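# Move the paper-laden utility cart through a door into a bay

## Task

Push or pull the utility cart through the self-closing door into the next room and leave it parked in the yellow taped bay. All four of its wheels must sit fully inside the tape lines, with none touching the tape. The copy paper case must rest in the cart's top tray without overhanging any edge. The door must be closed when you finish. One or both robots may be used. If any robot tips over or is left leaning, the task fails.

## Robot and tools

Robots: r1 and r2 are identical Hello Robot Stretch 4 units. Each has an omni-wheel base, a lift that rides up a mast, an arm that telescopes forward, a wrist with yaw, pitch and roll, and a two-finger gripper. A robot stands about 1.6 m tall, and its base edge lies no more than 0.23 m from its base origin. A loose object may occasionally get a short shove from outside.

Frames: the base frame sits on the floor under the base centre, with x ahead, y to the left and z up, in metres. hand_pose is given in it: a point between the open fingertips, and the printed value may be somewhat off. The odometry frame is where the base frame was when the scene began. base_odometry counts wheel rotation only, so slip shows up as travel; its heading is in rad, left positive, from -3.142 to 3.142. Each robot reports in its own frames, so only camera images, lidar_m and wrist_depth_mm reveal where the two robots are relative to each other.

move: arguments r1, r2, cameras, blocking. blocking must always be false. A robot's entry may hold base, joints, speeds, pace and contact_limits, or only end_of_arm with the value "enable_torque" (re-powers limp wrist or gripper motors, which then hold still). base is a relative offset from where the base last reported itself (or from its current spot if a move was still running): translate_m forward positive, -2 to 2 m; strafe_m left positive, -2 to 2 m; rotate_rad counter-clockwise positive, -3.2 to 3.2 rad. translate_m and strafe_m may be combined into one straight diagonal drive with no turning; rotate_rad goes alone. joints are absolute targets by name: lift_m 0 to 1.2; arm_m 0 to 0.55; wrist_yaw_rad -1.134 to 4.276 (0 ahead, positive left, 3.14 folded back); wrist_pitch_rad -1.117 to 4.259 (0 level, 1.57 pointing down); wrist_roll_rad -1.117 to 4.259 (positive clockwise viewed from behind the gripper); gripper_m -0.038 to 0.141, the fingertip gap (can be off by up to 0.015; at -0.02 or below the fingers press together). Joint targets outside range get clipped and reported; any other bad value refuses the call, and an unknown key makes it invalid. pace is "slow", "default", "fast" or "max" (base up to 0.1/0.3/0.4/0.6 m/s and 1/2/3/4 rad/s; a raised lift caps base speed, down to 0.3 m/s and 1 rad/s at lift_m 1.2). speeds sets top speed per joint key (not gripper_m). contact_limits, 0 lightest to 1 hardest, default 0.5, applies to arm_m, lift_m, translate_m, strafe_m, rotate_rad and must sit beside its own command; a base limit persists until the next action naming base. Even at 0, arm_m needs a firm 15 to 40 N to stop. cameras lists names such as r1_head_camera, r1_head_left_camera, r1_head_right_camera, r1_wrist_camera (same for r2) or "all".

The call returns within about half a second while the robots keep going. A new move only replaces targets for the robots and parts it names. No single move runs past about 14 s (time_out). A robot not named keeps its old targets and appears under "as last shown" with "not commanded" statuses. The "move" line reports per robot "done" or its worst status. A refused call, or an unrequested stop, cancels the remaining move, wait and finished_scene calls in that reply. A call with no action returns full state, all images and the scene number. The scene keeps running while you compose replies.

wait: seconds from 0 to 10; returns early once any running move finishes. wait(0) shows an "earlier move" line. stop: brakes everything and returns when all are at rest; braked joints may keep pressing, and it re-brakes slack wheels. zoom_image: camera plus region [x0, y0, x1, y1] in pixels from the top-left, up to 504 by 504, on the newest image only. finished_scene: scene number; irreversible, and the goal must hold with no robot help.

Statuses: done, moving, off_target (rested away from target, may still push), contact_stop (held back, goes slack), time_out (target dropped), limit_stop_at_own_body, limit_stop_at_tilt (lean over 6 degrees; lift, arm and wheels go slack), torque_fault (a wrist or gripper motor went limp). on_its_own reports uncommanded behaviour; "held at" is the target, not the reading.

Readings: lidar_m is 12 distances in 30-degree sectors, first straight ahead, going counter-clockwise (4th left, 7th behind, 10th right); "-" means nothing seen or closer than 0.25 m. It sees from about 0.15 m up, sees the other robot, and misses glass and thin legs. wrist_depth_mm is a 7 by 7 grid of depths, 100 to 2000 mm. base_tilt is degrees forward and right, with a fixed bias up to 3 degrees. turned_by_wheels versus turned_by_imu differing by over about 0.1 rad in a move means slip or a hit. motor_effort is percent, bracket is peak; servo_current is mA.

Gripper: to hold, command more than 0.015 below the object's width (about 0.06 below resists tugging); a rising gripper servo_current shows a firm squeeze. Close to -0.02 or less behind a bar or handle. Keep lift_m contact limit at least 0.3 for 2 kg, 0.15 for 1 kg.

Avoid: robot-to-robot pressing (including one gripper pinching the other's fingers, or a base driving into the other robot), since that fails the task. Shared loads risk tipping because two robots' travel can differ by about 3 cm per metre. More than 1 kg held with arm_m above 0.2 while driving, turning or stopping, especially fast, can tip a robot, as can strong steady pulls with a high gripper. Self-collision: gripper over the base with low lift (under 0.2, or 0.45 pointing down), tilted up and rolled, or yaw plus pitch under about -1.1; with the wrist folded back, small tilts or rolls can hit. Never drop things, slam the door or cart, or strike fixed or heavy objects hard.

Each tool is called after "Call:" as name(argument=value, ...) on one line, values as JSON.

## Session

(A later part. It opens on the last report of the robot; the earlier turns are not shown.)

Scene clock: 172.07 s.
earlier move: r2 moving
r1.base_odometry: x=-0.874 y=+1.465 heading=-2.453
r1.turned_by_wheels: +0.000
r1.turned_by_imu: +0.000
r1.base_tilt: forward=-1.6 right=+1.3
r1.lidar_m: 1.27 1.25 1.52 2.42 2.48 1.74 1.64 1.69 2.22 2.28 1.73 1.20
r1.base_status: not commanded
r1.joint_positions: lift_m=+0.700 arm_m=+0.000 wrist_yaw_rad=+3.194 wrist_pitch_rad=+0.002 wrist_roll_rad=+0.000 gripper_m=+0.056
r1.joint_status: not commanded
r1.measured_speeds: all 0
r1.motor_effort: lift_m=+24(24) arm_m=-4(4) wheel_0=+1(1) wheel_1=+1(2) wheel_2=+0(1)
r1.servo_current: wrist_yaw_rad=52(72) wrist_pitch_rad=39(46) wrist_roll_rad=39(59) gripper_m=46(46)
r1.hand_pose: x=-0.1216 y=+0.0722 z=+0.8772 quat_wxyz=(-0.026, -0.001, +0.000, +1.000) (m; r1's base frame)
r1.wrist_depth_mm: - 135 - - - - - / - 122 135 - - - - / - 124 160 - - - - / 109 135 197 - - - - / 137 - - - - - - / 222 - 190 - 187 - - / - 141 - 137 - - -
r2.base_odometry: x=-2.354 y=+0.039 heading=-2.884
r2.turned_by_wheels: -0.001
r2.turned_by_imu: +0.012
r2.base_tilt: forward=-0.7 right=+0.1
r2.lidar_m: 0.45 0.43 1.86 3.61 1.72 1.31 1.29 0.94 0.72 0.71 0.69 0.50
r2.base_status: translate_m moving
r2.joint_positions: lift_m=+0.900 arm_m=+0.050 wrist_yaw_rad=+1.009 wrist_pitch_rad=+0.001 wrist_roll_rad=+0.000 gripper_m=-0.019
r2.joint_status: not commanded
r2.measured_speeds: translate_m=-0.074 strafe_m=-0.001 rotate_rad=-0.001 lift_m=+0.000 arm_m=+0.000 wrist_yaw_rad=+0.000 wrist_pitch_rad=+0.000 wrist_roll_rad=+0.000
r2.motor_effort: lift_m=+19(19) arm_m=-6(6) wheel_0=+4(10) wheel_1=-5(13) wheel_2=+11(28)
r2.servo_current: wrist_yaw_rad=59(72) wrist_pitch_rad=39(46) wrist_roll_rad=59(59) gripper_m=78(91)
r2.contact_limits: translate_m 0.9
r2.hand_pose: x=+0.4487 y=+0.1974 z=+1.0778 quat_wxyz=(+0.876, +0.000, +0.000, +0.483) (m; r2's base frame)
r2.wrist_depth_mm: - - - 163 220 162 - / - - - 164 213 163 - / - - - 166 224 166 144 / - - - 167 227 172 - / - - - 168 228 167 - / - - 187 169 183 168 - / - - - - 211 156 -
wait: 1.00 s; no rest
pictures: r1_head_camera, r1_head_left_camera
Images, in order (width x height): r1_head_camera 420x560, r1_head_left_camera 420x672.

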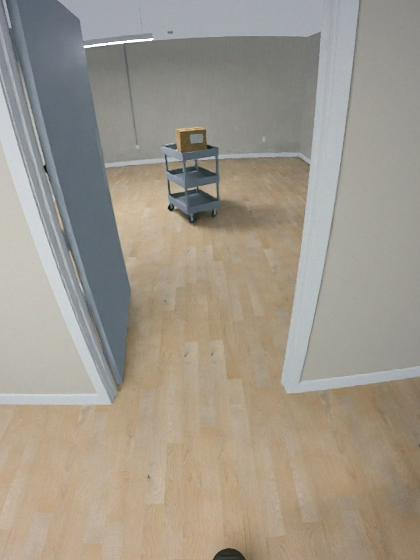

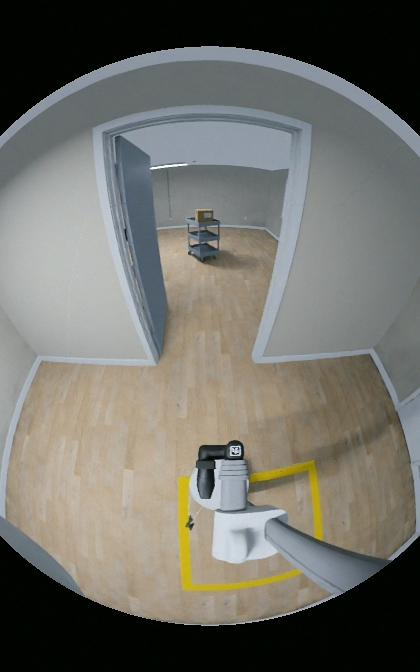

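Call:
move(blocking=false, r1={"base":{"translate_m":1.9}})

Call:
wait(seconds=3.2, cameras=["r1_head_left_camera"])

Call:
wait(seconds=5, cameras=["r1_head_left_camera","r1_head_camera"])

Scene clock: 193.50 s.
earlier move: r2 done
move: r1 moving
r1.base_odometry: x=-0.898 y=+1.445 heading=-2.453
r1.turned_by_wheels: +0.000
r1.turned_by_imu: +0.000
r1.base_tilt: forward=-1.6 right=+1.3
r1.lidar_m: 3.55 1.21 1.48 2.41 2.49 1.78 1.68 1.74 2.27 2.24 1.70 1.17
r1.base_status: translate_m moving
r1.joint_positions: lift_m=+0.700 arm_m=+0.000 wrist_yaw_rad=+3.194 wrist_pitch_rad=+0.002 wrist_roll_rad=+0.000 gripper_m=+0.056
r1.joint_status: not commanded
r1.measured_speeds: translate_m=+0.121 strafe_m=-0.001 rotate_rad=-0.002 lift_m=+0.000 arm_m=+0.000 wrist_yaw_rad=+0.000 wrist_pitch_rad=+0.000 wrist_roll_rad=+0.000
r1.motor_effort: lift_m=+24(24) arm_m=-4(4) wheel_0=+6(7) wheel_1=+6(7) wheel_2=-9(9)
r1.servo_current: wrist_yaw_rad=33(59) wrist_pitch_rad=39(46) wrist_roll_rad=33(59) gripper_m=39(46)
r1.hand_pose: x=-0.1216 y=+0.0722 z=+0.8772 quat_wxyz=(-0.026, -0.001, +0.000, +1.000) (m; r1's base frame)
r1.wrist_depth_mm: - 134 - - - - - / - 121 135 - - - - / - 124 157 - - - - / 107 135 192 - - - - / 137 - - - - - - / 222 - 190 - 188 - - / - 140 - 137 - - -
r2.base_odometry: x=-2.344 y=+0.041 heading=-2.884
r2.turned_by_wheels: +0.000
r2.turned_by_imu: +0.000
r2.base_tilt: forward=-0.6 right=+0.1
r2.lidar_m: 0.45 0.42 1.87 3.59 1.70 1.29 1.29 0.94 0.73 0.71 0.66 0.49
r2.base_status: done
r2.joint_positions: lift_m=+0.900 arm_m=+0.050 wrist_yaw_rad=+1.009 wrist_pitch_rad=+0.001 wrist_roll_rad=+0.000 gripper_m=-0.019
r2.joint_status: not commanded
r2.measured_speeds: all 0
r2.motor_effort: lift_m=+19(19) arm_m=-6(6) wheel_0=+2(2) wheel_1=-5(5) wheel_2=+10(10)
r2.servo_current: wrist_yaw_rad=52(65) wrist_pitch_rad=46(46) wrist_roll_rad=39(59) gripper_m=85(91)
r2.contact_limits: translate_m 0.9
r2.hand_pose: x=+0.4487 y=+0.1974 z=+1.0778 quat_wxyz=(+0.876, +0.000, +0.000, +0.483) (m; r2's base frame)
r2.wrist_depth_mm: - - - 163 213 164 - / - - - 164 214 164 - / - - - 166 216 166 146 / - - - 167 227 173 - / - - - 168 228 168 147 / - - 189 169 183 168 - / - - - - 213 - -
pictures: none

Scene clock: 196.70 s.
earlier move: r1 moving
r1.base_odometry: x=-1.592 y=+0.874 heading=-2.453
r1.turned_by_wheels: +0.000
r1.turned_by_imu: +0.000
r1.base_tilt: forward=-1.6 right=+1.3
r1.lidar_m: 2.65 1.00 0.66 0.66 2.55 2.77 2.59 2.66 2.36 1.21 0.40 0.46
r1.base_status: translate_m moving
r1.joint_positions: lift_m=+0.700 arm_m=+0.000 wrist_yaw_rad=+3.194 wrist_pitch_rad=+0.002 wrist_roll_rad=+0.000 gripper_m=+0.056
r1.joint_status: not commanded
r1.measured_speeds: translate_m=+0.301 strafe_m=+0.000 rotate_rad=-0.004 lift_m=+0.000 arm_m=+0.000 wrist_yaw_rad=+0.000 wrist_pitch_rad=+0.000 wrist_roll_rad=+0.000
r1.motor_effort: lift_m=+24(24) arm_m=-4(4) wheel_0=+5(8) wheel_1=+4(7) wheel_2=-5(10)
r1.servo_current: wrist_yaw_rad=33(65) wrist_pitch_rad=46(52) wrist_roll_rad=46(72) gripper_m=39(46)
r1.hand_pose: x=-0.1216 y=+0.0722 z=+0.8772 quat_wxyz=(-0.026, -0.001, +0.000, +1.000) (m; r1's base frame)
r1.wrist_depth_mm: - 135 - - - - - / - 119 134 - - - - / - 123 157 - - - - / 107 135 205 - - - - / 212 - - - - - - / 221 - 193 - 187 - - / 218 1921 1921 153 - 1921 -
r2.base_odometry: x=-2.344 y=+0.041 heading=-2.884
r2.turned_by_wheels: +0.000
r2.turned_by_imu: +0.000
r2.base_tilt: forward=-0.6 right=+0.0
r2.lidar_m: 0.47 0.43 1.86 3.58 1.68 1.33 1.27 0.93 0.72 0.70 0.71 0.51
r2.base_status: done
r2.joint_positions: lift_m=+0.900 arm_m=+0.050 wrist_yaw_rad=+1.009 wrist_pitch_rad=+0.001 wrist_roll_rad=+0.000 gripper_m=-0.019
r2.joint_status: not commanded
r2.measured_speeds: all 0
r2.motor_effort: lift_m=+19(19) arm_m=-6(6) wheel_0=+2(2) wheel_1=-5(5) wheel_2=+10(10)
r2.servo_current: wrist_yaw_rad=59(72) wrist_pitch_rad=46(46) wrist_roll_rad=52(65) gripper_m=91(91)
r2.contact_limits: translate_m 0.9
r2.hand_pose: x=+0.4487 y=+0.1974 z=+1.0778 quat_wxyz=(+0.876, +0.000, +0.000, +0.483) (m; r2's base frame)
r2.wrist_depth_mm: - - - 163 213 163 - / - - - 165 213 164 - / - - - 166 216 167 146 / - - - 167 227 173 - / - - - 167 228 168 147 / - - 189 169 183 168 - / - - - - 212 - -
wait: 3.20 s; no rest
pictures: r1_head_left_camera
Images, in order (width x height): r1_head_left_camera 420x672.

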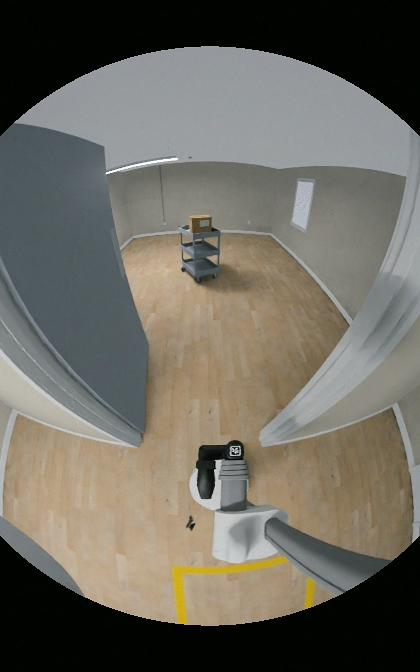

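Scene clock: 200.83 s.
earlier move: r1 done
r1.base_odometry: x=-2.340 y=+0.258 heading=-2.453
r1.turned_by_wheels: +0.000
r1.turned_by_imu: +0.000
r1.base_tilt: forward=-1.6 right=+1.3
r1.lidar_m: 1.71 1.83 0.82 0.71 0.71 0.93 3.59 0.66 0.82 1.88 2.19 2.84
r1.base_status: done
r1.joint_positions: lift_m=+0.700 arm_m=+0.000 wrist_yaw_rad=+3.194 wrist_pitch_rad=+0.002 wrist_roll_rad=+0.000 gripper_m=+0.056
r1.joint_status: not commanded
r1.measured_speeds: all 0
r1.motor_effort: lift_m=+24(24) arm_m=-4(4) wheel_0=+3(8) wheel_1=+1(7) wheel_2=+1(10)
r1.servo_current: wrist_yaw_rad=72(72) wrist_pitch_rad=39(52) wrist_roll_rad=39(72) gripper_m=39(46)
r1.hand_pose: x=-0.1216 y=+0.0722 z=+0.8772 quat_wxyz=(-0.026, -0.001, +0.000, +1.000) (m; r1's base frame)
r1.wrist_depth_mm: - 135 - - - - - / - 120 142 - - - - / - 123 176 - - - - / 110 136 210 - - - - / 137 - - - - - - / 223 - 194 - 187 - - / - 715 1863 154 - 1863 1983
r2.base_odometry: x=-2.344 y=+0.041 heading=-2.884
r2.turned_by_wheels: +0.000
r2.turned_by_imu: +0.001
r2.base_tilt: forward=-0.7 right=+0.0
r2.lidar_m: 0.45 0.42 1.86 3.60 1.67 1.32 1.29 0.94 0.70 0.69 0.71 0.51
r2.base_status: done
r2.joint_positions: lift_m=+0.900 arm_m=+0.050 wrist_yaw_rad=+1.009 wrist_pitch_rad=+0.001 wrist_roll_rad=+0.000 gripper_m=-0.019
r2.joint_status: not commanded
r2.measured_speeds: all 0
r2.motor_effort: lift_m=+19(19) arm_m=-6(6) wheel_0=+2(2) wheel_1=-5(5) wheel_2=+9(10)
r2.servo_current: wrist_yaw_rad=52(78) wrist_pitch_rad=39(46) wrist_roll_rad=59(65) gripper_m=85(91)
r2.contact_limits: translate_m 0.9
r2.hand_pose: x=+0.4487 y=+0.1974 z=+1.0778 quat_wxyz=(+0.876, +0.000, +0.000, +0.483) (m; r2's base frame)
r2.wrist_depth_mm: - - - 163 213 163 - / - - - 164 213 164 - / - - - 165 216 166 146 / - - - 167 227 173 - / - - - 168 228 168 147 / - - 188 168 182 168 - / - - - - 212 - -
wait: 4.13 of 5 s (r1 has come to rest)
pictures: r1_head_camera, r1_head_left_camera
Images, in order (width x height): r1_head_camera 420x560, r1_head_left_camera 420x672.

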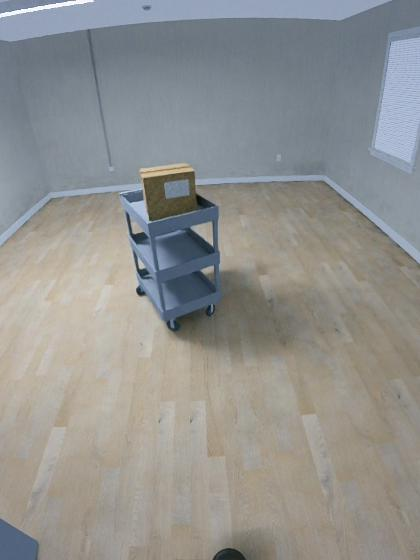

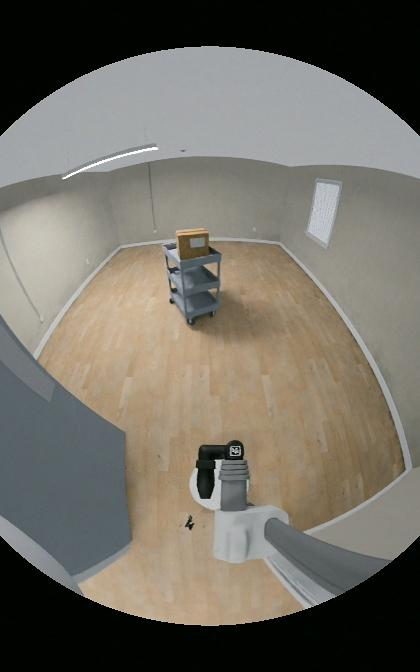

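Call:
move(r1={"joints":{"wrist_yaw_rad":0,"wrist_pitch_rad":0,"wrist_roll_rad":1.571,"gripper_m":0.14,"lift_m":0.66,"arm_m":0.05},"base":{"translate_m":0.3}}, blocking=false)

Call:
wait(seconds=3)

Call:
wait(seconds=1, cameras=["r1_head_camera","r1_wrist_camera","r1_head_left_camera","r1_head_right_camera"])

Scene clock: 236.03 s.
move: r1 moving
r1.base_odometry: x=-2.365 y=+0.238 heading=-2.453
r1.turned_by_wheels: +0.000
r1.turned_by_imu: +0.000
r1.base_tilt: forward=-1.6 right=+1.3
r1.lidar_m: 1.66 1.72 0.81 0.70 0.73 0.90 3.64 0.69 0.85 1.98 2.18 2.85
r1.base_status: translate_m moving
r1.joint_positions: lift_m=+0.668 arm_m=+0.042 wrist_yaw_rad=+2.607 wrist_pitch_rad=+0.002 wrist_roll_rad=+0.582 gripper_m=+0.075
r1.joint_status: lift_m moving; arm_m moving; wrist_yaw_rad moving; wrist_pitch_rad moving; wrist_roll_rad moving; gripper_m moving
r1.measured_speeds: translate_m=+0.121 strafe_m=+0.001 rotate_rad=-0.001 lift_m=-0.073 arm_m=+0.088 wrist_yaw_rad=-1.819 wrist_pitch_rad=+0.000 wrist_roll_rad=+1.820
r1.motor_effort: lift_m=+12(22) arm_m=+4(6) wheel_0=+8(8) wheel_1=+6(8) wheel_2=-8(10)
r1.servo_current: wrist_yaw_rad=91(117) wrist_pitch_rad=39(59) wrist_roll_rad=111(117) gripper_m=72(72)
r1.hand_pose: x=+0.0089 y=+0.2221 z=+0.8458 quat_wxyz=(+0.253, +0.075, +0.277, +0.924) (m; r1's base frame)
r1.wrist_depth_mm: - - - - - - 530 / - - - - - - 544 / - - - - - - - / - - - - - - - / - - - - - - - / - - 195 - 188 - - / - - - 151 1160 - -
r2: as last shown
r2.turned_by_imu: +0.000
r2.lidar_m: 0.46 0.43 1.89 3.59 1.66 1.33 1.29 0.93 0.72 0.71 0.69 0.49
r2.motor_effort: lift_m=+19(19) arm_m=-6(6) wheel_0=+1(2) wheel_1=-5(5) wheel_2=+10(10)
r2.servo_current: wrist_yaw_rad=65(72) wrist_pitch_rad=33(46) wrist_roll_rad=52(59) gripper_m=85(91)
r2.contact_limits: translate_m 0.9
r2.wrist_depth_mm: - - - 163 213 164 - / - - - 164 213 164 - / - - - 166 216 167 146 / - - - 167 227 173 - / - - - 168 228 167 147 / - - 189 169 182 168 - / - - - - 212 - -
pictures: none

Scene clock: 238.00 s.
earlier move: r1 done
r1.base_odometry: x=-2.572 y=+0.067 heading=-2.452
r1.turned_by_wheels: +0.000
r1.turned_by_imu: +0.000
r1.base_tilt: forward=-1.6 right=+1.3
r1.lidar_m: 1.44 1.41 2.75 0.75 0.78 0.95 4.09 0.94 1.20 2.11 2.18 2.83
r1.base_status: done
r1.joint_positions: lift_m=+0.660 arm_m=+0.050 wrist_yaw_rad=+0.003 wrist_pitch_rad=+0.002 wrist_roll_rad=+1.569 gripper_m=+0.140
r1.joint_status: all done
r1.measured_speeds: all 0
r1.motor_effort: lift_m=+13(22) arm_m=+4(6) wheel_0=+1(8) wheel_1=+2(8) wheel_2=+1(10)
r1.servo_current: wrist_yaw_rad=59(117) wrist_pitch_rad=39(72) wrist_roll_rad=39(117) gripper_m=46(98)
r1.hand_pose: x=+0.5095 y=-0.0867 z=+0.8381 quat_wxyz=(+0.708, +0.706, +0.002, +0.000) (m; r1's base frame)
r1.wrist_depth_mm: - - - - - 1708 1205 / - - - - - 1708 1182 / - - - - - 1756 1205 / - - - - - 1756 1182 / - - - - - 1499 1229 / - 210 1336 1366 190 197 1255 / - - - 143 - 1576 1118
r2.base_odometry: x=-2.344 y=+0.041 heading=-2.884
r2.turned_by_wheels: +0.000
r2.turned_by_imu: +0.000
r2.base_tilt: forward=-0.6 right=+0.1
r2.lidar_m: 0.48 0.41 1.88 3.60 1.66 1.31 1.28 0.94 0.72 0.71 0.72 0.49
r2.base_status: not commanded
r2.joint_positions: lift_m=+0.900 arm_m=+0.050 wrist_yaw_rad=+1.009 wrist_pitch_rad=+0.001 wrist_roll_rad=+0.000 gripper_m=-0.019
r2.joint_status: not commanded
r2.measured_speeds: all 0
r2.motor_effort: lift_m=+19(19) arm_m=-6(6) wheel_0=+1(2) wheel_1=-5(5) wheel_2=+10(10)
r2.servo_current: wrist_yaw_rad=52(72) wrist_pitch_rad=33(46) wrist_roll_rad=46(59) gripper_m=85(91)
r2.contact_limits: translate_m 0.9
r2.hand_pose: x=+0.4487 y=+0.1974 z=+1.0778 quat_wxyz=(+0.876, +0.000, +0.000, +0.483) (m; r2's base frame)
r2.wrist_depth_mm: - - - 163 213 164 - / - - - 164 214 164 - / - - - 165 216 167 146 / - - - 168 227 173 - / - - - 168 228 167 147 / - - 189 169 183 168 - / - - - - 212 - -
wait: 1.97 of 3 s (r1 has come to rest)
pictures: none

Scene clock: 239.00 s.
r1.base_odometry: x=-2.572 y=+0.067 heading=-2.452
r1.turned_by_wheels: +0.000
r1.turned_by_imu: +0.000
r1.base_tilt: forward=-1.6 right=+1.3
r1.lidar_m: 1.41 1.40 2.77 0.76 0.78 0.96 4.04 0.93 1.21 2.13 2.16 2.84
r1.base_status: done
r1.joint_positions: lift_m=+0.660 arm_m=+0.050 wrist_yaw_rad=+0.003 wrist_pitch_rad=+0.002 wrist_roll_rad=+1.569 gripper_m=+0.140
r1.joint_status: all done
r1.measured_speeds: all 0
r1.motor_effort: lift_m=+13(22) arm_m=+4(6) wheel_0=+1(8) wheel_1=+2(8) wheel_2=+1(10)
r1.servo_current: wrist_yaw_rad=46(117) wrist_pitch_rad=39(72) wrist_roll_rad=46(117) gripper_m=46(98)
r1.hand_pose: x=+0.5095 y=-0.0867 z=+0.8381 quat_wxyz=(+0.708, +0.706, +0.002, +0.000) (m; r1's base frame)
r1.wrist_depth_mm: - - - - - 1708 1182 / - - - - - 1756 1160 / - - - - - 1708 1182 / - - - - - 1661 1205 / - - - - - 1537 1229 / - 210 1336 1366 191 196 1229 / - - - 142 - 1537 1138
r2.base_odometry: x=-2.344 y=+0.041 heading=-2.884
r2.turned_by_wheels: +0.000
r2.turned_by_imu: +0.000
r2.base_tilt: forward=-0.7 right=+0.1
r2.lidar_m: 0.47 0.43 1.90 3.59 1.68 1.29 1.28 0.92 0.70 0.69 0.69 0.50
r2.base_status: not commanded
r2.joint_positions: lift_m=+0.900 arm_m=+0.050 wrist_yaw_rad=+1.009 wrist_pitch_rad=+0.001 wrist_roll_rad=+0.000 gripper_m=-0.019
r2.joint_status: not commanded
r2.measured_speeds: all 0
r2.motor_effort: lift_m=+19(19) arm_m=-6(6) wheel_0=+2(2) wheel_1=-5(5) wheel_2=+10(10)
r2.servo_current: wrist_yaw_rad=59(72) wrist_pitch_rad=39(46) wrist_roll_rad=39(59) gripper_m=85(91)
r2.contact_limits: translate_m 0.9
r2.hand_pose: x=+0.4487 y=+0.1974 z=+1.0778 quat_wxyz=(+0.876, +0.000, +0.000, +0.483) (m; r2's base frame)
r2.wrist_depth_mm: - - - 163 213 163 - / - - - 164 213 164 - / - - - 166 216 166 145 / - - - 167 227 173 - / - - - 168 228 168 147 / - - 189 169 183 168 - / - - - - 212 - -
wait: 1.00 s; at rest by 0.27 s
pictures: r1_head_camera, r1_head_left_camera, r1_head_right_camera, r1_wrist_camera
Images, in order (width x height): r1_head_camera 420x560, r1_head_left_camera 420x672, r1_head_right_camera 420x672, r1_wrist_camera 616x392.

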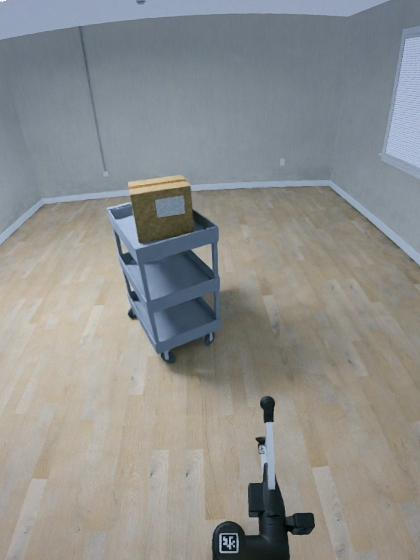

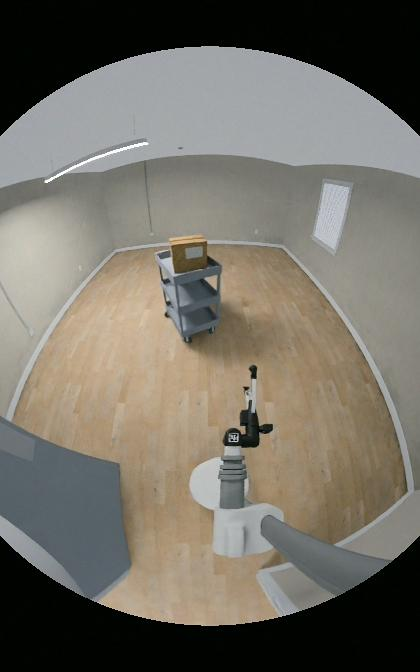

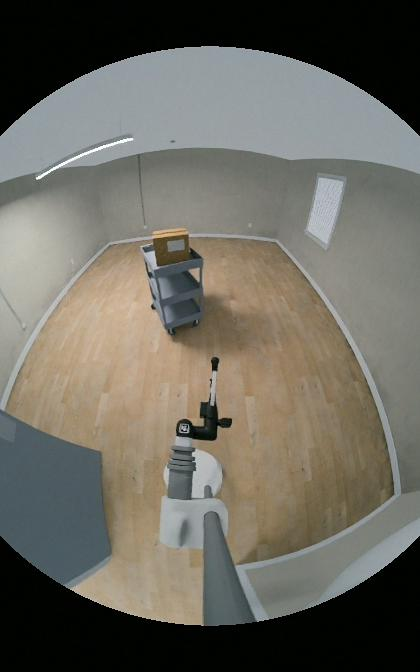

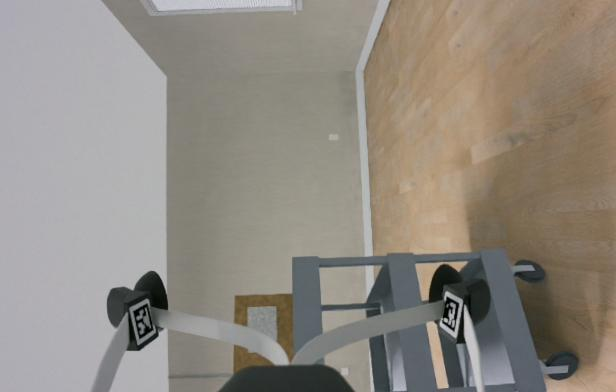

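Call:
move(r1={"base":{"translate_m":0.78,"strafe_m":-0.17}}, blocking=false)

Call:
wait(seconds=5)

Call:
move(r1={"base":{"rotate_rad":0.5}}, blocking=false)

Call:
wait(seconds=3)

Call:
wait(seconds=0.5, cameras=["r1_head_camera","r1_wrist_camera"])

Scene clock: 257.23 s.
move: r1 moving
r1.base_odometry: x=-2.601 y=+0.052 heading=-2.452
r1.turned_by_wheels: +0.000
r1.turned_by_imu: +0.000
r1.base_tilt: forward=-1.6 right=+1.3
r1.lidar_m: 1.40 1.38 2.78 0.77 0.80 0.97 4.08 0.95 1.24 2.11 2.17 2.84
r1.base_status: translate_m moving; strafe_m moving
r1.joint_positions: lift_m=+0.660 arm_m=+0.050 wrist_yaw_rad=+0.003 wrist_pitch_rad=+0.002 wrist_roll_rad=+1.569 gripper_m=+0.140
r1.joint_status: not commanded
r1.measured_speeds: translate_m=+0.122 strafe_m=-0.026 rotate_rad=+0.001 lift_m=+0.000 arm_m=+0.000 wrist_yaw_rad=+0.000 wrist_pitch_rad=+0.000 wrist_roll_rad=+0.000
r1.motor_effort: lift_m=+13(13) arm_m=+4(4) wheel_0=+7(8) wheel_1=+4(6) wheel_2=-9(9)
r1.servo_current: wrist_yaw_rad=46(65) wrist_pitch_rad=39(46) wrist_roll_rad=39(65) gripper_m=39(46)
r1.hand_pose: x=+0.5095 y=-0.0867 z=+0.8381 quat_wxyz=(+0.708, +0.706, +0.002, +0.000) (m; r1's base frame)
r1.wrist_depth_mm: - - - - - 1661 1160 / - - - - - 1661 1205 / - - - - - 1708 1182 / - - - - - 1708 1205 / - - - - - 1618 1205 / - 210 - - 191 197 1205 / - - - 142 - 1576 1118
r2: as last shown
r2.base_tilt: forward=-0.6 right=+0.1
r2.lidar_m: 0.46 0.42 1.86 3.60 1.69 1.32 1.29 0.94 0.72 0.69 0.68 0.48
r2.servo_current: wrist_yaw_rad=65(65) wrist_pitch_rad=39(46) wrist_roll_rad=52(52) gripper_m=85(91)
r2.contact_limits: translate_m 0.9
r2.wrist_depth_mm: - - - 163 213 163 - / - - - 164 213 164 - / - - - 167 216 167 146 / - - - 167 227 173 - / - - - 168 229 168 148 / - - 188 168 183 168 - / - - - - 211 - -
pictures: none

Scene clock: 260.87 s.
earlier move: r1 done
r1.base_odometry: x=-3.282 y=-0.298 heading=-2.452
r1.turned_by_wheels: +0.000
r1.turned_by_imu: -0.001
r1.base_tilt: forward=-1.6 right=+1.3
r1.lidar_m: 0.83 0.77 3.00 2.82 1.22 1.36 1.63 1.68 2.04 1.89 1.92 2.52
r1.base_status: done
r1.joint_positions: lift_m=+0.660 arm_m=+0.050 wrist_yaw_rad=+0.003 wrist_pitch_rad=+0.002 wrist_roll_rad=+1.569 gripper_m=+0.140
r1.joint_status: not commanded
r1.measured_speeds: all 0
r1.motor_effort: lift_m=+13(13) arm_m=+4(4) wheel_0=+1(10) wheel_1=+1(7) wheel_2=+1(10)
r1.servo_current: wrist_yaw_rad=33(78) wrist_pitch_rad=46(52) wrist_roll_rad=33(72) gripper_m=39(46)
r1.hand_pose: x=+0.5095 y=-0.0867 z=+0.8381 quat_wxyz=(+0.708, +0.706, +0.002, +0.000) (m; r1's base frame)
r1.wrist_depth_mm: - - - - - 1708 1182 / - - - - - 1661 1182 / - - - - - 1661 1182 / - - - - - 1708 1205 / - - - - - 1661 1205 / - 210 - - - 196 1182 / - - - 149 - 1756 1229
r2.base_odometry: x=-2.344 y=+0.041 heading=-2.884
r2.turned_by_wheels: +0.000
r2.turned_by_imu: +0.001
r2.base_tilt: forward=-0.6 right=+0.0
r2.lidar_m: 0.45 0.42 1.88 3.59 1.69 1.29 1.28 0.95 0.71 0.71 0.68 0.52
r2.base_status: not commanded
r2.joint_positions: lift_m=+0.900 arm_m=+0.050 wrist_yaw_rad=+1.009 wrist_pitch_rad=+0.001 wrist_roll_rad=+0.000 gripper_m=-0.019
r2.joint_status: not commanded
r2.measured_speeds: all 0
r2.motor_effort: lift_m=+19(19) arm_m=-6(6) wheel_0=+2(2) wheel_1=-5(5) wheel_2=+9(10)
r2.servo_current: wrist_yaw_rad=65(78) wrist_pitch_rad=39(46) wrist_roll_rad=39(59) gripper_m=85(91)
r2.contact_limits: translate_m 0.9
r2.hand_pose: x=+0.4487 y=+0.1974 z=+1.0778 quat_wxyz=(+0.876, +0.000, +0.000, +0.483) (m; r2's base frame)
r2.wrist_depth_mm: - - - 163 213 164 - / - - - 164 213 165 - / - - - 166 216 166 146 / - - - 167 227 173 - / - - - 168 229 168 147 / - - 189 169 183 168 - / - - - - 212 - -
wait: 3.63 of 5 s (r1 has come to rest)
pictures: none

Scene clock: 261.37 s.
move: r1 moving
r1.base_odometry: x=-3.282 y=-0.298 heading=-2.200
r1.turned_by_wheels: +0.252
r1.turned_by_imu: +0.253
r1.base_tilt: forward=-1.6 right=+1.3
r1.lidar_m: 0.78 0.80 2.85 2.81 1.20 1.68 1.63 1.84 1.93 1.90 2.12 3.35
r1.base_status: rotate_rad moving
r1.joint_positions: lift_m=+0.660 arm_m=+0.050 wrist_yaw_rad=+0.002 wrist_pitch_rad=+0.002 wrist_roll_rad=+1.569 gripper_m=+0.140
r1.joint_status: not commanded
r1.measured_speeds: translate_m=+0.001 strafe_m=+0.002 rotate_rad=+0.972 lift_m=+0.000 arm_m=+0.000 wrist_yaw_rad=+0.000 wrist_pitch_rad=+0.000 wrist_roll_rad=+0.000
r1.motor_effort: lift_m=+13(13) arm_m=+4(4) wheel_0=-6(8) wheel_1=-7(8) wheel_2=-8(8)
r1.servo_current: wrist_yaw_rad=39(72) wrist_pitch_rad=46(46) wrist_roll_rad=59(72) gripper_m=39(46)
r1.hand_pose: x=+0.5094 y=-0.0868 z=+0.8381 quat_wxyz=(+0.708, +0.706, +0.002, +0.000) (m; r1's base frame)
r1.wrist_depth_mm: - - - - - 1661 1160 / - - - - - 1756 1205 / - - - - - 1661 1205 / - - - - - 1756 1182 / - - - - - 1661 1229 / - 211 - - - 196 1098 / - - 691 142 1098 - -
r2: as last shown
r2.turned_by_imu: +0.000
r2.base_tilt: forward=-0.6 right=+0.1
r2.lidar_m: 0.45 0.44 1.89 3.57 1.68 1.32 1.28 0.94 0.72 0.69 0.69 0.49
r2.motor_effort: lift_m=+19(19) arm_m=-6(6) wheel_0=+1(2) wheel_1=-5(5) wheel_2=+10(10)
r2.servo_current: wrist_yaw_rad=72(72) wrist_pitch_rad=46(46) wrist_roll_rad=46(59) gripper_m=85(91)
r2.contact_limits: translate_m 0.9
r2.wrist_depth_mm: - - - 163 213 163 - / - - - 164 214 164 - / - - - 166 216 166 145 / - - - 168 227 173 - / - - - 168 228 167 147 / - - 188 169 182 168 - / - - - - 211 - -
pictures: none

Scene clock: 262.17 s.
earlier move: r1 done
r1.base_odometry: x=-3.282 y=-0.298 heading=-1.952
r1.turned_by_wheels: +0.248
r1.turned_by_imu: +0.249
r1.base_tilt: forward=-1.6 right=+1.2
r1.lidar_m: 0.78 0.83 2.82 1.21 1.33 1.65 1.69 2.06 1.90 1.97 2.47 0.85
r1.base_status: done
r1.joint_positions: lift_m=+0.660 arm_m=+0.050 wrist_yaw_rad=+0.002 wrist_pitch_rad=+0.002 wrist_roll_rad=+1.569 gripper_m=+0.140
r1.joint_status: not commanded
r1.measured_speeds: all 0
r1.motor_effort: lift_m=+13(13) arm_m=+4(4) wheel_0=-1(8) wheel_1=+0(8) wheel_2=+0(8)
r1.servo_current: wrist_yaw_rad=46(72) wrist_pitch_rad=39(46) wrist_roll_rad=46(72) gripper_m=39(46)
r1.hand_pose: x=+0.5095 y=-0.0868 z=+0.8381 quat_wxyz=(+0.708, +0.706, +0.002, +0.000) (m; r1's base frame)
r1.wrist_depth_mm: - - - - - 1708 1160 / - - - - - 1661 1160 / - - - - - 1397 1138 / - - 715 530 - - - / - - 661 521 - - - / - 209 668 525 211 195 - / - - 715 143 - - -
r2.base_odometry: x=-2.344 y=+0.041 heading=-2.884
r2.turned_by_wheels: +0.000
r2.turned_by_imu: +0.000
r2.base_tilt: forward=-0.7 right=+0.1
r2.lidar_m: 0.46 0.42 1.88 3.62 1.69 1.33 1.30 0.93 0.72 0.70 0.71 0.51
r2.base_status: not commanded
r2.joint_positions: lift_m=+0.900 arm_m=+0.050 wrist_yaw_rad=+1.009 wrist_pitch_rad=+0.001 wrist_roll_rad=+0.000 gripper_m=-0.019
r2.joint_status: not commanded
r2.measured_speeds: all 0
r2.motor_effort: lift_m=+19(19) arm_m=-6(6) wheel_0=+1(2) wheel_1=-5(5) wheel_2=+10(10)
r2.servo_current: wrist_yaw_rad=59(72) wrist_pitch_rad=39(46) wrist_roll_rad=46(59) gripper_m=91(91)
r2.contact_limits: translate_m 0.9
r2.hand_pose: x=+0.4487 y=+0.1974 z=+1.0778 quat_wxyz=(+0.876, +0.000, +0.000, +0.483) (m; r2's base frame)
r2.wrist_depth_mm: - - - 163 212 164 - / - - - 164 214 164 - / - - - 166 216 167 145 / - - - 167 227 173 - / - - - 168 228 168 147 / - - 189 169 182 168 - / - - - - 212 - -
wait: 0.80 of 3 s (r1 has come to rest)
pictures: none

Scene clock: 262.67 s.
r1.base_odometry: x=-3.282 y=-0.298 heading=-1.952
r1.turned_by_wheels: +0.000
r1.turned_by_imu: +0.000
r1.base_tilt: forward=-1.6 right=+1.3
r1.lidar_m: 0.78 0.82 2.81 1.21 1.31 1.63 1.68 2.04 1.90 1.96 2.51 0.85
r1.base_status: done
r1.joint_positions: lift_m=+0.660 arm_m=+0.050 wrist_yaw_rad=+0.002 wrist_pitch_rad=+0.002 wrist_roll_rad=+1.569 gripper_m=+0.140
r1.joint_status: not commanded
r1.measured_speeds: all 0
r1.motor_effort: lift_m=+13(13) arm_m=+4(4) wheel_0=-1(8) wheel_1=+0(8) wheel_2=+0(8)
r1.servo_current: wrist_yaw_rad=52(72) wrist_pitch_rad=39(46) wrist_roll_rad=33(72) gripper_m=39(46)
r1.hand_pose: x=+0.5095 y=-0.0868 z=+0.8381 quat_wxyz=(+0.708, +0.706, +0.002, +0.000) (m; r1's base frame)
r1.wrist_depth_mm: - - - - - 1618 1182 / - - - - - 1661 1205 / - - - - - 1397 1118 / - - 723 525 - - - / - - 654 530 - - - / - 210 668 525 211 194 - / - - 699 143 - - -
r2.base_odometry: x=-2.344 y=+0.041 heading=-2.884
r2.turned_by_wheels: +0.000
r2.turned_by_imu: +0.000
r2.base_tilt: forward=-0.7 right=+0.0
r2.lidar_m: 0.47 0.43 1.88 3.63 1.69 1.31 1.30 0.92 0.71 0.70 0.70 0.48
r2.base_status: not commanded
r2.joint_positions: lift_m=+0.900 arm_m=+0.050 wrist_yaw_rad=+1.009 wrist_pitch_rad=+0.001 wrist_roll_rad=+0.000 gripper_m=-0.019
r2.joint_status: not commanded
r2.measured_speeds: all 0
r2.motor_effort: lift_m=+19(19) arm_m=-6(6) wheel_0=+2(2) wheel_1=-5(5) wheel_2=+10(10)
r2.servo_current: wrist_yaw_rad=59(72) wrist_pitch_rad=39(46) wrist_roll_rad=46(59) gripper_m=78(91)
r2.contact_limits: translate_m 0.9
r2.hand_pose: x=+0.4487 y=+0.1974 z=+1.0778 quat_wxyz=(+0.876, +0.000, +0.000, +0.483) (m; r2's base frame)
r2.wrist_depth_mm: - - - 163 213 163 - / - - - 164 214 164 - / - - - 165 216 167 146 / - - - 168 226 173 - / - - - 168 228 168 147 / - - 188 168 183 168 - / - - - - 213 - -
wait: 0.50 s; at rest by 0.27 s
pictures: r1_head_camera, r1_wrist_camera
Images, in order (width x height): r1_head_camera 420x560, r1_wrist_camera 616x392.

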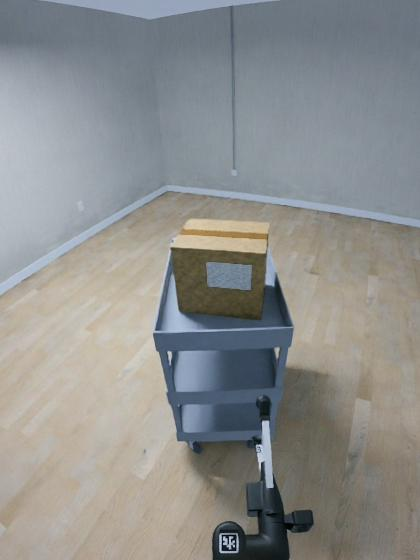

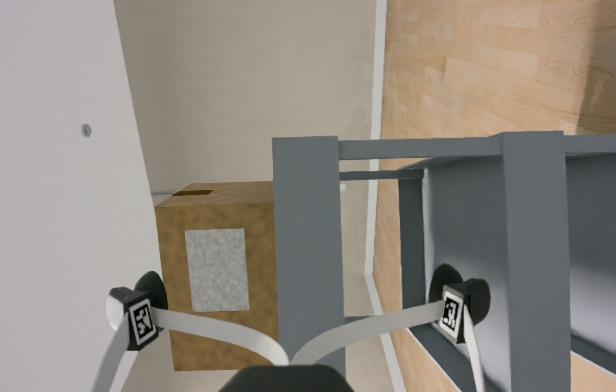

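Call:
move(r1={"base":{"translate_m":0.24,"strafe_m":0.07}}, blocking=false)

Call:
wait(seconds=4)

Call:
wait(seconds=0.4, cameras=["r1_head_camera","r1_wrist_camera"])

Scene clock: 273.73 s.
move: r1 moving
r1.base_odometry: x=-3.285 y=-0.330 heading=-1.952
r1.turned_by_wheels: +0.000
r1.turned_by_imu: +0.000
r1.base_tilt: forward=-1.6 right=+1.3
r1.lidar_m: 0.74 0.78 2.79 1.21 1.29 1.67 1.72 2.10 1.94 1.98 2.55 0.82
r1.base_status: translate_m moving; strafe_m moving
r1.joint_positions: lift_m=+0.660 arm_m=+0.050 wrist_yaw_rad=+0.002 wrist_pitch_rad=+0.002 wrist_roll_rad=+1.569 gripper_m=+0.140
r1.joint_status: not commanded
r1.measured_speeds: translate_m=+0.123 strafe_m=+0.037 rotate_rad=-0.005 lift_m=+0.000 arm_m=+0.000 wrist_yaw_rad=+0.000 wrist_pitch_rad=+0.000 wrist_roll_rad=+0.000
r1.motor_effort: lift_m=+13(13) arm_m=+4(4) wheel_0=+4(7) wheel_1=+7(8) wheel_2=-8(9)
r1.servo_current: wrist_yaw_rad=59(59) wrist_pitch_rad=46(46) wrist_roll_rad=65(65) gripper_m=46(52)
r1.hand_pose: x=+0.5095 y=-0.0868 z=+0.8381 quat_wxyz=(+0.708, +0.706, +0.002, +0.000) (m; r1's base frame)
r1.wrist_depth_mm: - - - - - 1618 1160 / - - - - - 1708 1160 / - - - - - 521 1098 / - - 707 504 - - - / - - 634 500 - - - / - 210 647 504 211 195 - / - - 676 142 - - -
r2: as last shown
r2.base_tilt: forward=-0.6 right=+0.0
r2.lidar_m: 0.47 0.42 1.89 3.59 1.69 1.30 1.29 0.92 0.70 0.70 0.68 0.51
r2.servo_current: wrist_yaw_rad=59(65) wrist_pitch_rad=39(46) wrist_roll_rad=46(59) gripper_m=85(91)
r2.contact_limits: translate_m 0.9
r2.wrist_depth_mm: - - - 163 213 164 - / - - - 165 213 164 - / - - - 166 216 166 145 / - - - 167 227 173 - / - - - 167 228 168 147 / - - 189 168 182 169 - / - - - - 212 - -
pictures: none

Scene clock: 275.50 s.
earlier move: r1 done
r1.base_odometry: x=-3.306 y=-0.547 heading=-1.952
r1.turned_by_wheels: +0.000
r1.turned_by_imu: +0.001
r1.base_tilt: forward=-1.6 right=+1.3
r1.lidar_m: 0.54 0.59 2.64 1.58 1.19 1.85 1.86 2.22 2.07 2.12 2.67 0.58
r1.base_status: done
r1.joint_positions: lift_m=+0.660 arm_m=+0.050 wrist_yaw_rad=+0.002 wrist_pitch_rad=+0.002 wrist_roll_rad=+1.569 gripper_m=+0.140
r1.joint_status: not commanded
r1.measured_speeds: all 0
r1.motor_effort: lift_m=+13(13) arm_m=+4(4) wheel_0=+2(7) wheel_1=+1(10) wheel_2=+0(10)
r1.servo_current: wrist_yaw_rad=52(65) wrist_pitch_rad=46(46) wrist_roll_rad=52(72) gripper_m=39(52)
r1.hand_pose: x=+0.5095 y=-0.0868 z=+0.8381 quat_wxyz=(+0.708, +0.706, +0.002, +0.000) (m; r1's base frame)
r1.wrist_depth_mm: - - - 290 297 298 301 / - - - 289 - 1756 - / - - 455 290 - - - / - 415 415 289 878 891 - / - 424 430 287 - 878 - / - 210 439 287 211 195 - / - 455 455 142 - 1921 -
r2.base_odometry: x=-2.344 y=+0.041 heading=-2.884
r2.turned_by_wheels: +0.000
r2.turned_by_imu: +0.000
r2.base_tilt: forward=-0.7 right=+0.1
r2.lidar_m: 0.46 0.44 1.89 3.60 1.67 1.32 1.30 0.94 0.68 0.70 0.69 0.51
r2.base_status: not commanded
r2.joint_positions: lift_m=+0.900 arm_m=+0.050 wrist_yaw_rad=+1.009 wrist_pitch_rad=+0.001 wrist_roll_rad=+0.000 gripper_m=-0.019
r2.joint_status: not commanded
r2.measured_speeds: all 0
r2.motor_effort: lift_m=+19(19) arm_m=-6(6) wheel_0=+2(2) wheel_1=-5(5) wheel_2=+10(10)
r2.servo_current: wrist_yaw_rad=59(72) wrist_pitch_rad=46(46) wrist_roll_rad=39(59) gripper_m=85(98)
r2.contact_limits: translate_m 0.9
r2.hand_pose: x=+0.4487 y=+0.1974 z=+1.0778 quat_wxyz=(+0.876, +0.000, +0.000, +0.483) (m; r2's base frame)
r2.wrist_depth_mm: - - - 163 213 164 - / - - - 164 214 164 - / - - - 166 216 167 145 / - - - 167 228 172 - / - - - 168 228 168 147 / - - 189 169 182 168 - / - - - - 211 - -
wait: 1.77 of 4 s (r1 has come to rest)
pictures: none

Scene clock: 275.90 s.
r1.base_odometry: x=-3.306 y=-0.547 heading=-1.952
r1.turned_by_wheels: +0.000
r1.turned_by_imu: +0.000
r1.base_tilt: forward=-1.6 right=+1.3
r1.lidar_m: 0.53 0.58 2.66 1.59 1.23 1.86 1.86 2.23 2.08 2.11 2.70 0.57
r1.base_status: done
r1.joint_positions: lift_m=+0.660 arm_m=+0.050 wrist_yaw_rad=+0.002 wrist_pitch_rad=+0.002 wrist_roll_rad=+1.569 gripper_m=+0.140
r1.joint_status: not commanded
r1.measured_speeds: all 0
r1.motor_effort: lift_m=+13(13) arm_m=+4(4) wheel_0=+2(7) wheel_1=+1(10) wheel_2=+0(10)
r1.servo_current: wrist_yaw_rad=59(65) wrist_pitch_rad=39(46) wrist_roll_rad=52(72) gripper_m=46(52)
r1.hand_pose: x=+0.5095 y=-0.0868 z=+0.8381 quat_wxyz=(+0.708, +0.706, +0.002, +0.000) (m; r1's base frame)
r1.wrist_depth_mm: - - - 291 297 300 301 / - - - 289 - 1863 - / - - 462 287 - - - / - 413 418 287 904 878 - / - 424 430 287 - 866 - / - 210 439 287 211 195 - / - 459 459 142 - 1921 -
r2.base_odometry: x=-2.344 y=+0.041 heading=-2.884
r2.turned_by_wheels: +0.000
r2.turned_by_imu: +0.000
r2.base_tilt: forward=-0.7 right=+0.0
r2.lidar_m: 0.46 0.45 1.89 3.60 1.68 1.32 1.29 0.92 0.72 0.68 0.68 0.49
r2.base_status: not commanded
r2.joint_positions: lift_m=+0.900 arm_m=+0.050 wrist_yaw_rad=+1.009 wrist_pitch_rad=+0.001 wrist_roll_rad=+0.000 gripper_m=-0.019
r2.joint_status: not commanded
r2.measured_speeds: all 0
r2.motor_effort: lift_m=+19(19) arm_m=-6(6) wheel_0=+2(2) wheel_1=-5(5) wheel_2=+10(10)
r2.servo_current: wrist_yaw_rad=52(72) wrist_pitch_rad=39(46) wrist_roll_rad=46(59) gripper_m=85(98)
r2.contact_limits: translate_m 0.9
r2.hand_pose: x=+0.4487 y=+0.1974 z=+1.0778 quat_wxyz=(+0.876, +0.000, +0.000, +0.483) (m; r2's base frame)
r2.wrist_depth_mm: - - - 163 213 164 - / - - - 164 213 164 - / - - - 166 216 167 146 / - - - 167 228 173 - / - - - 168 229 168 147 / - - 188 169 182 168 - / - - - - 212 - -
wait: 0.40 s; at rest by 0.27 s
pictures: r1_head_camera, r1_wrist_camera
Images, in order (width x height): r1_head_camera 420x560, r1_wrist_camera 616x392.

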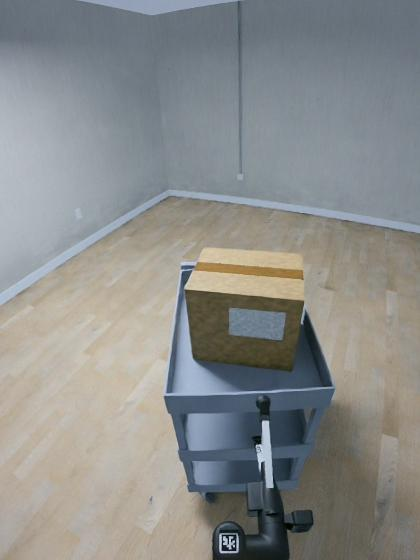

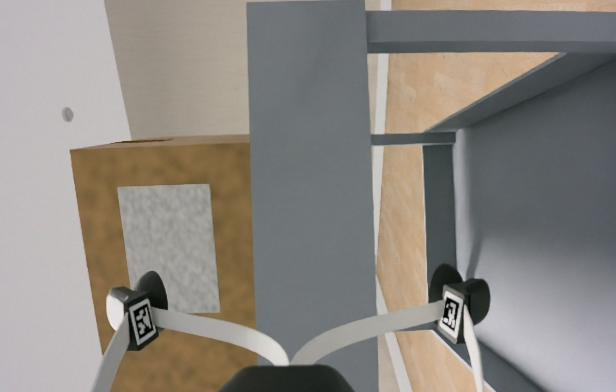

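Call:
move(r1={"base":{"translate_m":0.108,"strafe_m":0.02},"pace":"slow","contact_limits":{"translate_m":0.2}}, blocking=false)

Call:
wait(seconds=4)

Call:
wait(seconds=0.3, cameras=["r1_wrist_camera"])

Scene clock: 281.00 s.
move: r1 moving
r1.base_odometry: x=-3.309 y=-0.559 heading=-1.952
r1.turned_by_wheels: +0.000
r1.turned_by_imu: +0.000
r1.base_tilt: forward=-1.6 right=+1.3
r1.lidar_m: 0.52 0.57 2.65 1.56 1.22 1.84 1.89 2.21 2.09 2.13 2.69 0.58
r1.base_status: translate_m moving; strafe_m moving
r1.joint_positions: lift_m=+0.660 arm_m=+0.050 wrist_yaw_rad=+0.002 wrist_pitch_rad=+0.002 wrist_roll_rad=+1.569 gripper_m=+0.140
r1.joint_status: not commanded
r1.measured_speeds: translate_m=+0.049 strafe_m=+0.009 rotate_rad=-0.002 lift_m=+0.000 arm_m=+0.000 wrist_yaw_rad=+0.000 wrist_pitch_rad=+0.000 wrist_roll_rad=+0.000
r1.motor_effort: lift_m=+13(13) arm_m=+4(4) wheel_0=+5(5) wheel_1=+6(7) wheel_2=-5(6)
r1.servo_current: wrist_yaw_rad=52(59) wrist_pitch_rad=39(39) wrist_roll_rad=33(65) gripper_m=46(46)
r1.contact_limits: translate_m 0.2
r1.hand_pose: x=+0.5095 y=-0.0868 z=+0.8381 quat_wxyz=(+0.708, +0.706, +0.002, +0.000) (m; r1's base frame)
r1.wrist_depth_mm: - - - 281 287 289 301 / - - - 278 - 1756 - / - 488 402 278 878 - - / - 410 407 277 891 891 - / - 418 418 277 - 866 - / - 209 427 276 211 194 - / - 442 445 143 - 1921 -
r2: as last shown
r2.base_tilt: forward=-0.7 right=+0.1
r2.lidar_m: 0.47 0.43 1.89 3.61 1.66 1.29 1.30 0.92 0.73 0.70 0.69 0.51
r2.servo_current: wrist_yaw_rad=59(65) wrist_pitch_rad=46(46) wrist_roll_rad=39(59) gripper_m=85(91)
r2.contact_limits: translate_m 0.9
r2.wrist_depth_mm: - - - 163 212 164 - / - - - 164 213 164 - / - - - 165 216 166 146 / - - - 167 227 173 - / - - - 169 228 167 148 / - - 189 169 182 169 - / - - - - 211 - -
pictures: none

Scene clock: 282.87 s.
earlier move: r1 done
r1.base_odometry: x=-3.328 y=-0.654 heading=-1.952
r1.turned_by_wheels: +0.000
r1.turned_by_imu: +0.000
r1.base_tilt: forward=-1.6 right=+1.2
r1.lidar_m: 0.44 0.46 2.58 1.63 1.21 1.95 1.96 2.30 2.14 2.17 2.78 0.47
r1.base_status: done
r1.joint_positions: lift_m=+0.660 arm_m=+0.050 wrist_yaw_rad=+0.002 wrist_pitch_rad=+0.002 wrist_roll_rad=+1.569 gripper_m=+0.140
r1.joint_status: not commanded
r1.measured_speeds: all 0
r1.motor_effort: lift_m=+13(13) arm_m=+4(4) wheel_0=+4(7) wheel_1=+4(7) wheel_2=-2(7)
r1.servo_current: wrist_yaw_rad=52(65) wrist_pitch_rad=46(52) wrist_roll_rad=46(78) gripper_m=46(52)
r1.contact_limits: translate_m 0.2
r1.hand_pose: x=+0.5095 y=-0.0868 z=+0.8381 quat_wxyz=(+0.708, +0.706, +0.002, +0.000) (m; r1's base frame)
r1.wrist_depth_mm: - - 187 187 188 1661 1182 / - - - 186 187 1808 - / 309 307 306 185 185 809 - / 314 314 312 184 185 778 - / 322 322 322 183 184 750 - / 334 206 183 182 183 192 - / 343 342 342 148 182 668 -
r2.base_odometry: x=-2.344 y=+0.041 heading=-2.884
r2.turned_by_wheels: +0.000
r2.turned_by_imu: +0.000
r2.base_tilt: forward=-0.7 right=+0.0
r2.lidar_m: 0.45 0.42 1.89 3.62 1.69 1.33 1.29 0.92 0.70 0.70 0.72 0.49
r2.base_status: not commanded
r2.joint_positions: lift_m=+0.900 arm_m=+0.050 wrist_yaw_rad=+1.009 wrist_pitch_rad=+0.001 wrist_roll_rad=+0.000 gripper_m=-0.019
r2.joint_status: not commanded
r2.measured_speeds: all 0
r2.motor_effort: lift_m=+19(19) arm_m=-6(6) wheel_0=+2(2) wheel_1=-5(5) wheel_2=+10(10)
r2.servo_current: wrist_yaw_rad=52(72) wrist_pitch_rad=39(46) wrist_roll_rad=46(59) gripper_m=85(91)
r2.contact_limits: translate_m 0.9
r2.hand_pose: x=+0.4487 y=+0.1974 z=+1.0778 quat_wxyz=(+0.876, +0.000, +0.000, +0.483) (m; r2's base frame)
r2.wrist_depth_mm: - - - 163 213 163 - / - - - 164 214 164 - / - - - 166 216 166 145 / - - - 167 228 172 - / - - - 167 227 167 147 / - - 187 169 183 168 - / - - - - 211 - -
wait: 1.87 of 4 s (r1 has come to rest)
pictures: none

Scene clock: 283.17 s.
r1.base_odometry: x=-3.328 y=-0.654 heading=-1.952
r1.turned_by_wheels: +0.000
r1.turned_by_imu: +0.000
r1.base_tilt: forward=-1.5 right=+1.3
r1.lidar_m: 0.43 0.48 2.57 1.65 1.23 1.98 1.96 2.30 2.14 2.15 2.76 0.47
r1.base_status: done
r1.joint_positions: lift_m=+0.660 arm_m=+0.050 wrist_yaw_rad=+0.002 wrist_pitch_rad=+0.002 wrist_roll_rad=+1.569 gripper_m=+0.140
r1.joint_status: not commanded
r1.measured_speeds: all 0
r1.motor_effort: lift_m=+13(13) arm_m=+4(4) wheel_0=+4(7) wheel_1=+4(7) wheel_2=-2(7)
r1.servo_current: wrist_yaw_rad=46(65) wrist_pitch_rad=39(52) wrist_roll_rad=46(78) gripper_m=46(52)
r1.contact_limits: translate_m 0.2
r1.hand_pose: x=+0.5095 y=-0.0868 z=+0.8381 quat_wxyz=(+0.708, +0.706, +0.002, +0.000) (m; r1's base frame)
r1.wrist_depth_mm: - - 187 187 188 1661 1138 / - - - 186 187 1808 - / 307 306 306 185 186 798 - / 314 317 314 183 184 798 - / 324 322 324 183 184 741 - / 332 208 183 182 183 191 - / 342 342 342 149 182 668 -
r2.base_odometry: x=-2.344 y=+0.041 heading=-2.884
r2.turned_by_wheels: +0.000
r2.turned_by_imu: +0.000
r2.base_tilt: forward=-0.6 right=+0.1
r2.lidar_m: 0.44 0.44 1.88 3.61 1.69 1.33 1.29 0.94 0.72 0.70 0.67 0.50
r2.base_status: not commanded
r2.joint_positions: lift_m=+0.900 arm_m=+0.050 wrist_yaw_rad=+1.009 wrist_pitch_rad=+0.001 wrist_roll_rad=+0.000 gripper_m=-0.019
r2.joint_status: not commanded
r2.measured_speeds: all 0
r2.motor_effort: lift_m=+19(19) arm_m=-6(6) wheel_0=+1(2) wheel_1=-5(5) wheel_2=+10(10)
r2.servo_current: wrist_yaw_rad=52(72) wrist_pitch_rad=39(46) wrist_roll_rad=46(59) gripper_m=85(91)
r2.contact_limits: translate_m 0.9
r2.hand_pose: x=+0.4487 y=+0.1974 z=+1.0778 quat_wxyz=(+0.876, +0.000, +0.000, +0.483) (m; r2's base frame)
r2.wrist_depth_mm: - - - 163 213 164 - / - - - 165 214 164 - / - - - 166 217 166 146 / - - - 167 227 172 - / - - - 168 228 168 147 / - - 189 168 183 168 - / - - - - 212 - -
wait: 0.30 s; at rest by 0.27 s
pictures: r1_wrist_camera
Images, in order (width x height): r1_wrist_camera 616x392.

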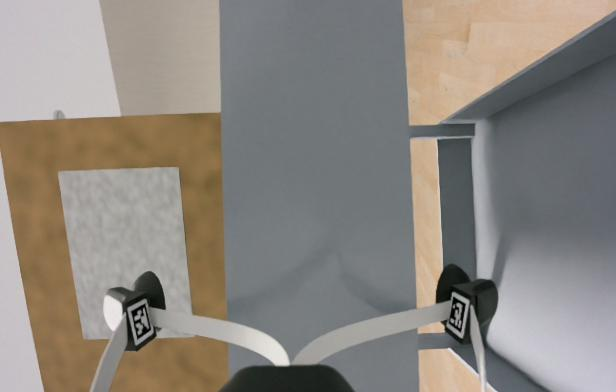

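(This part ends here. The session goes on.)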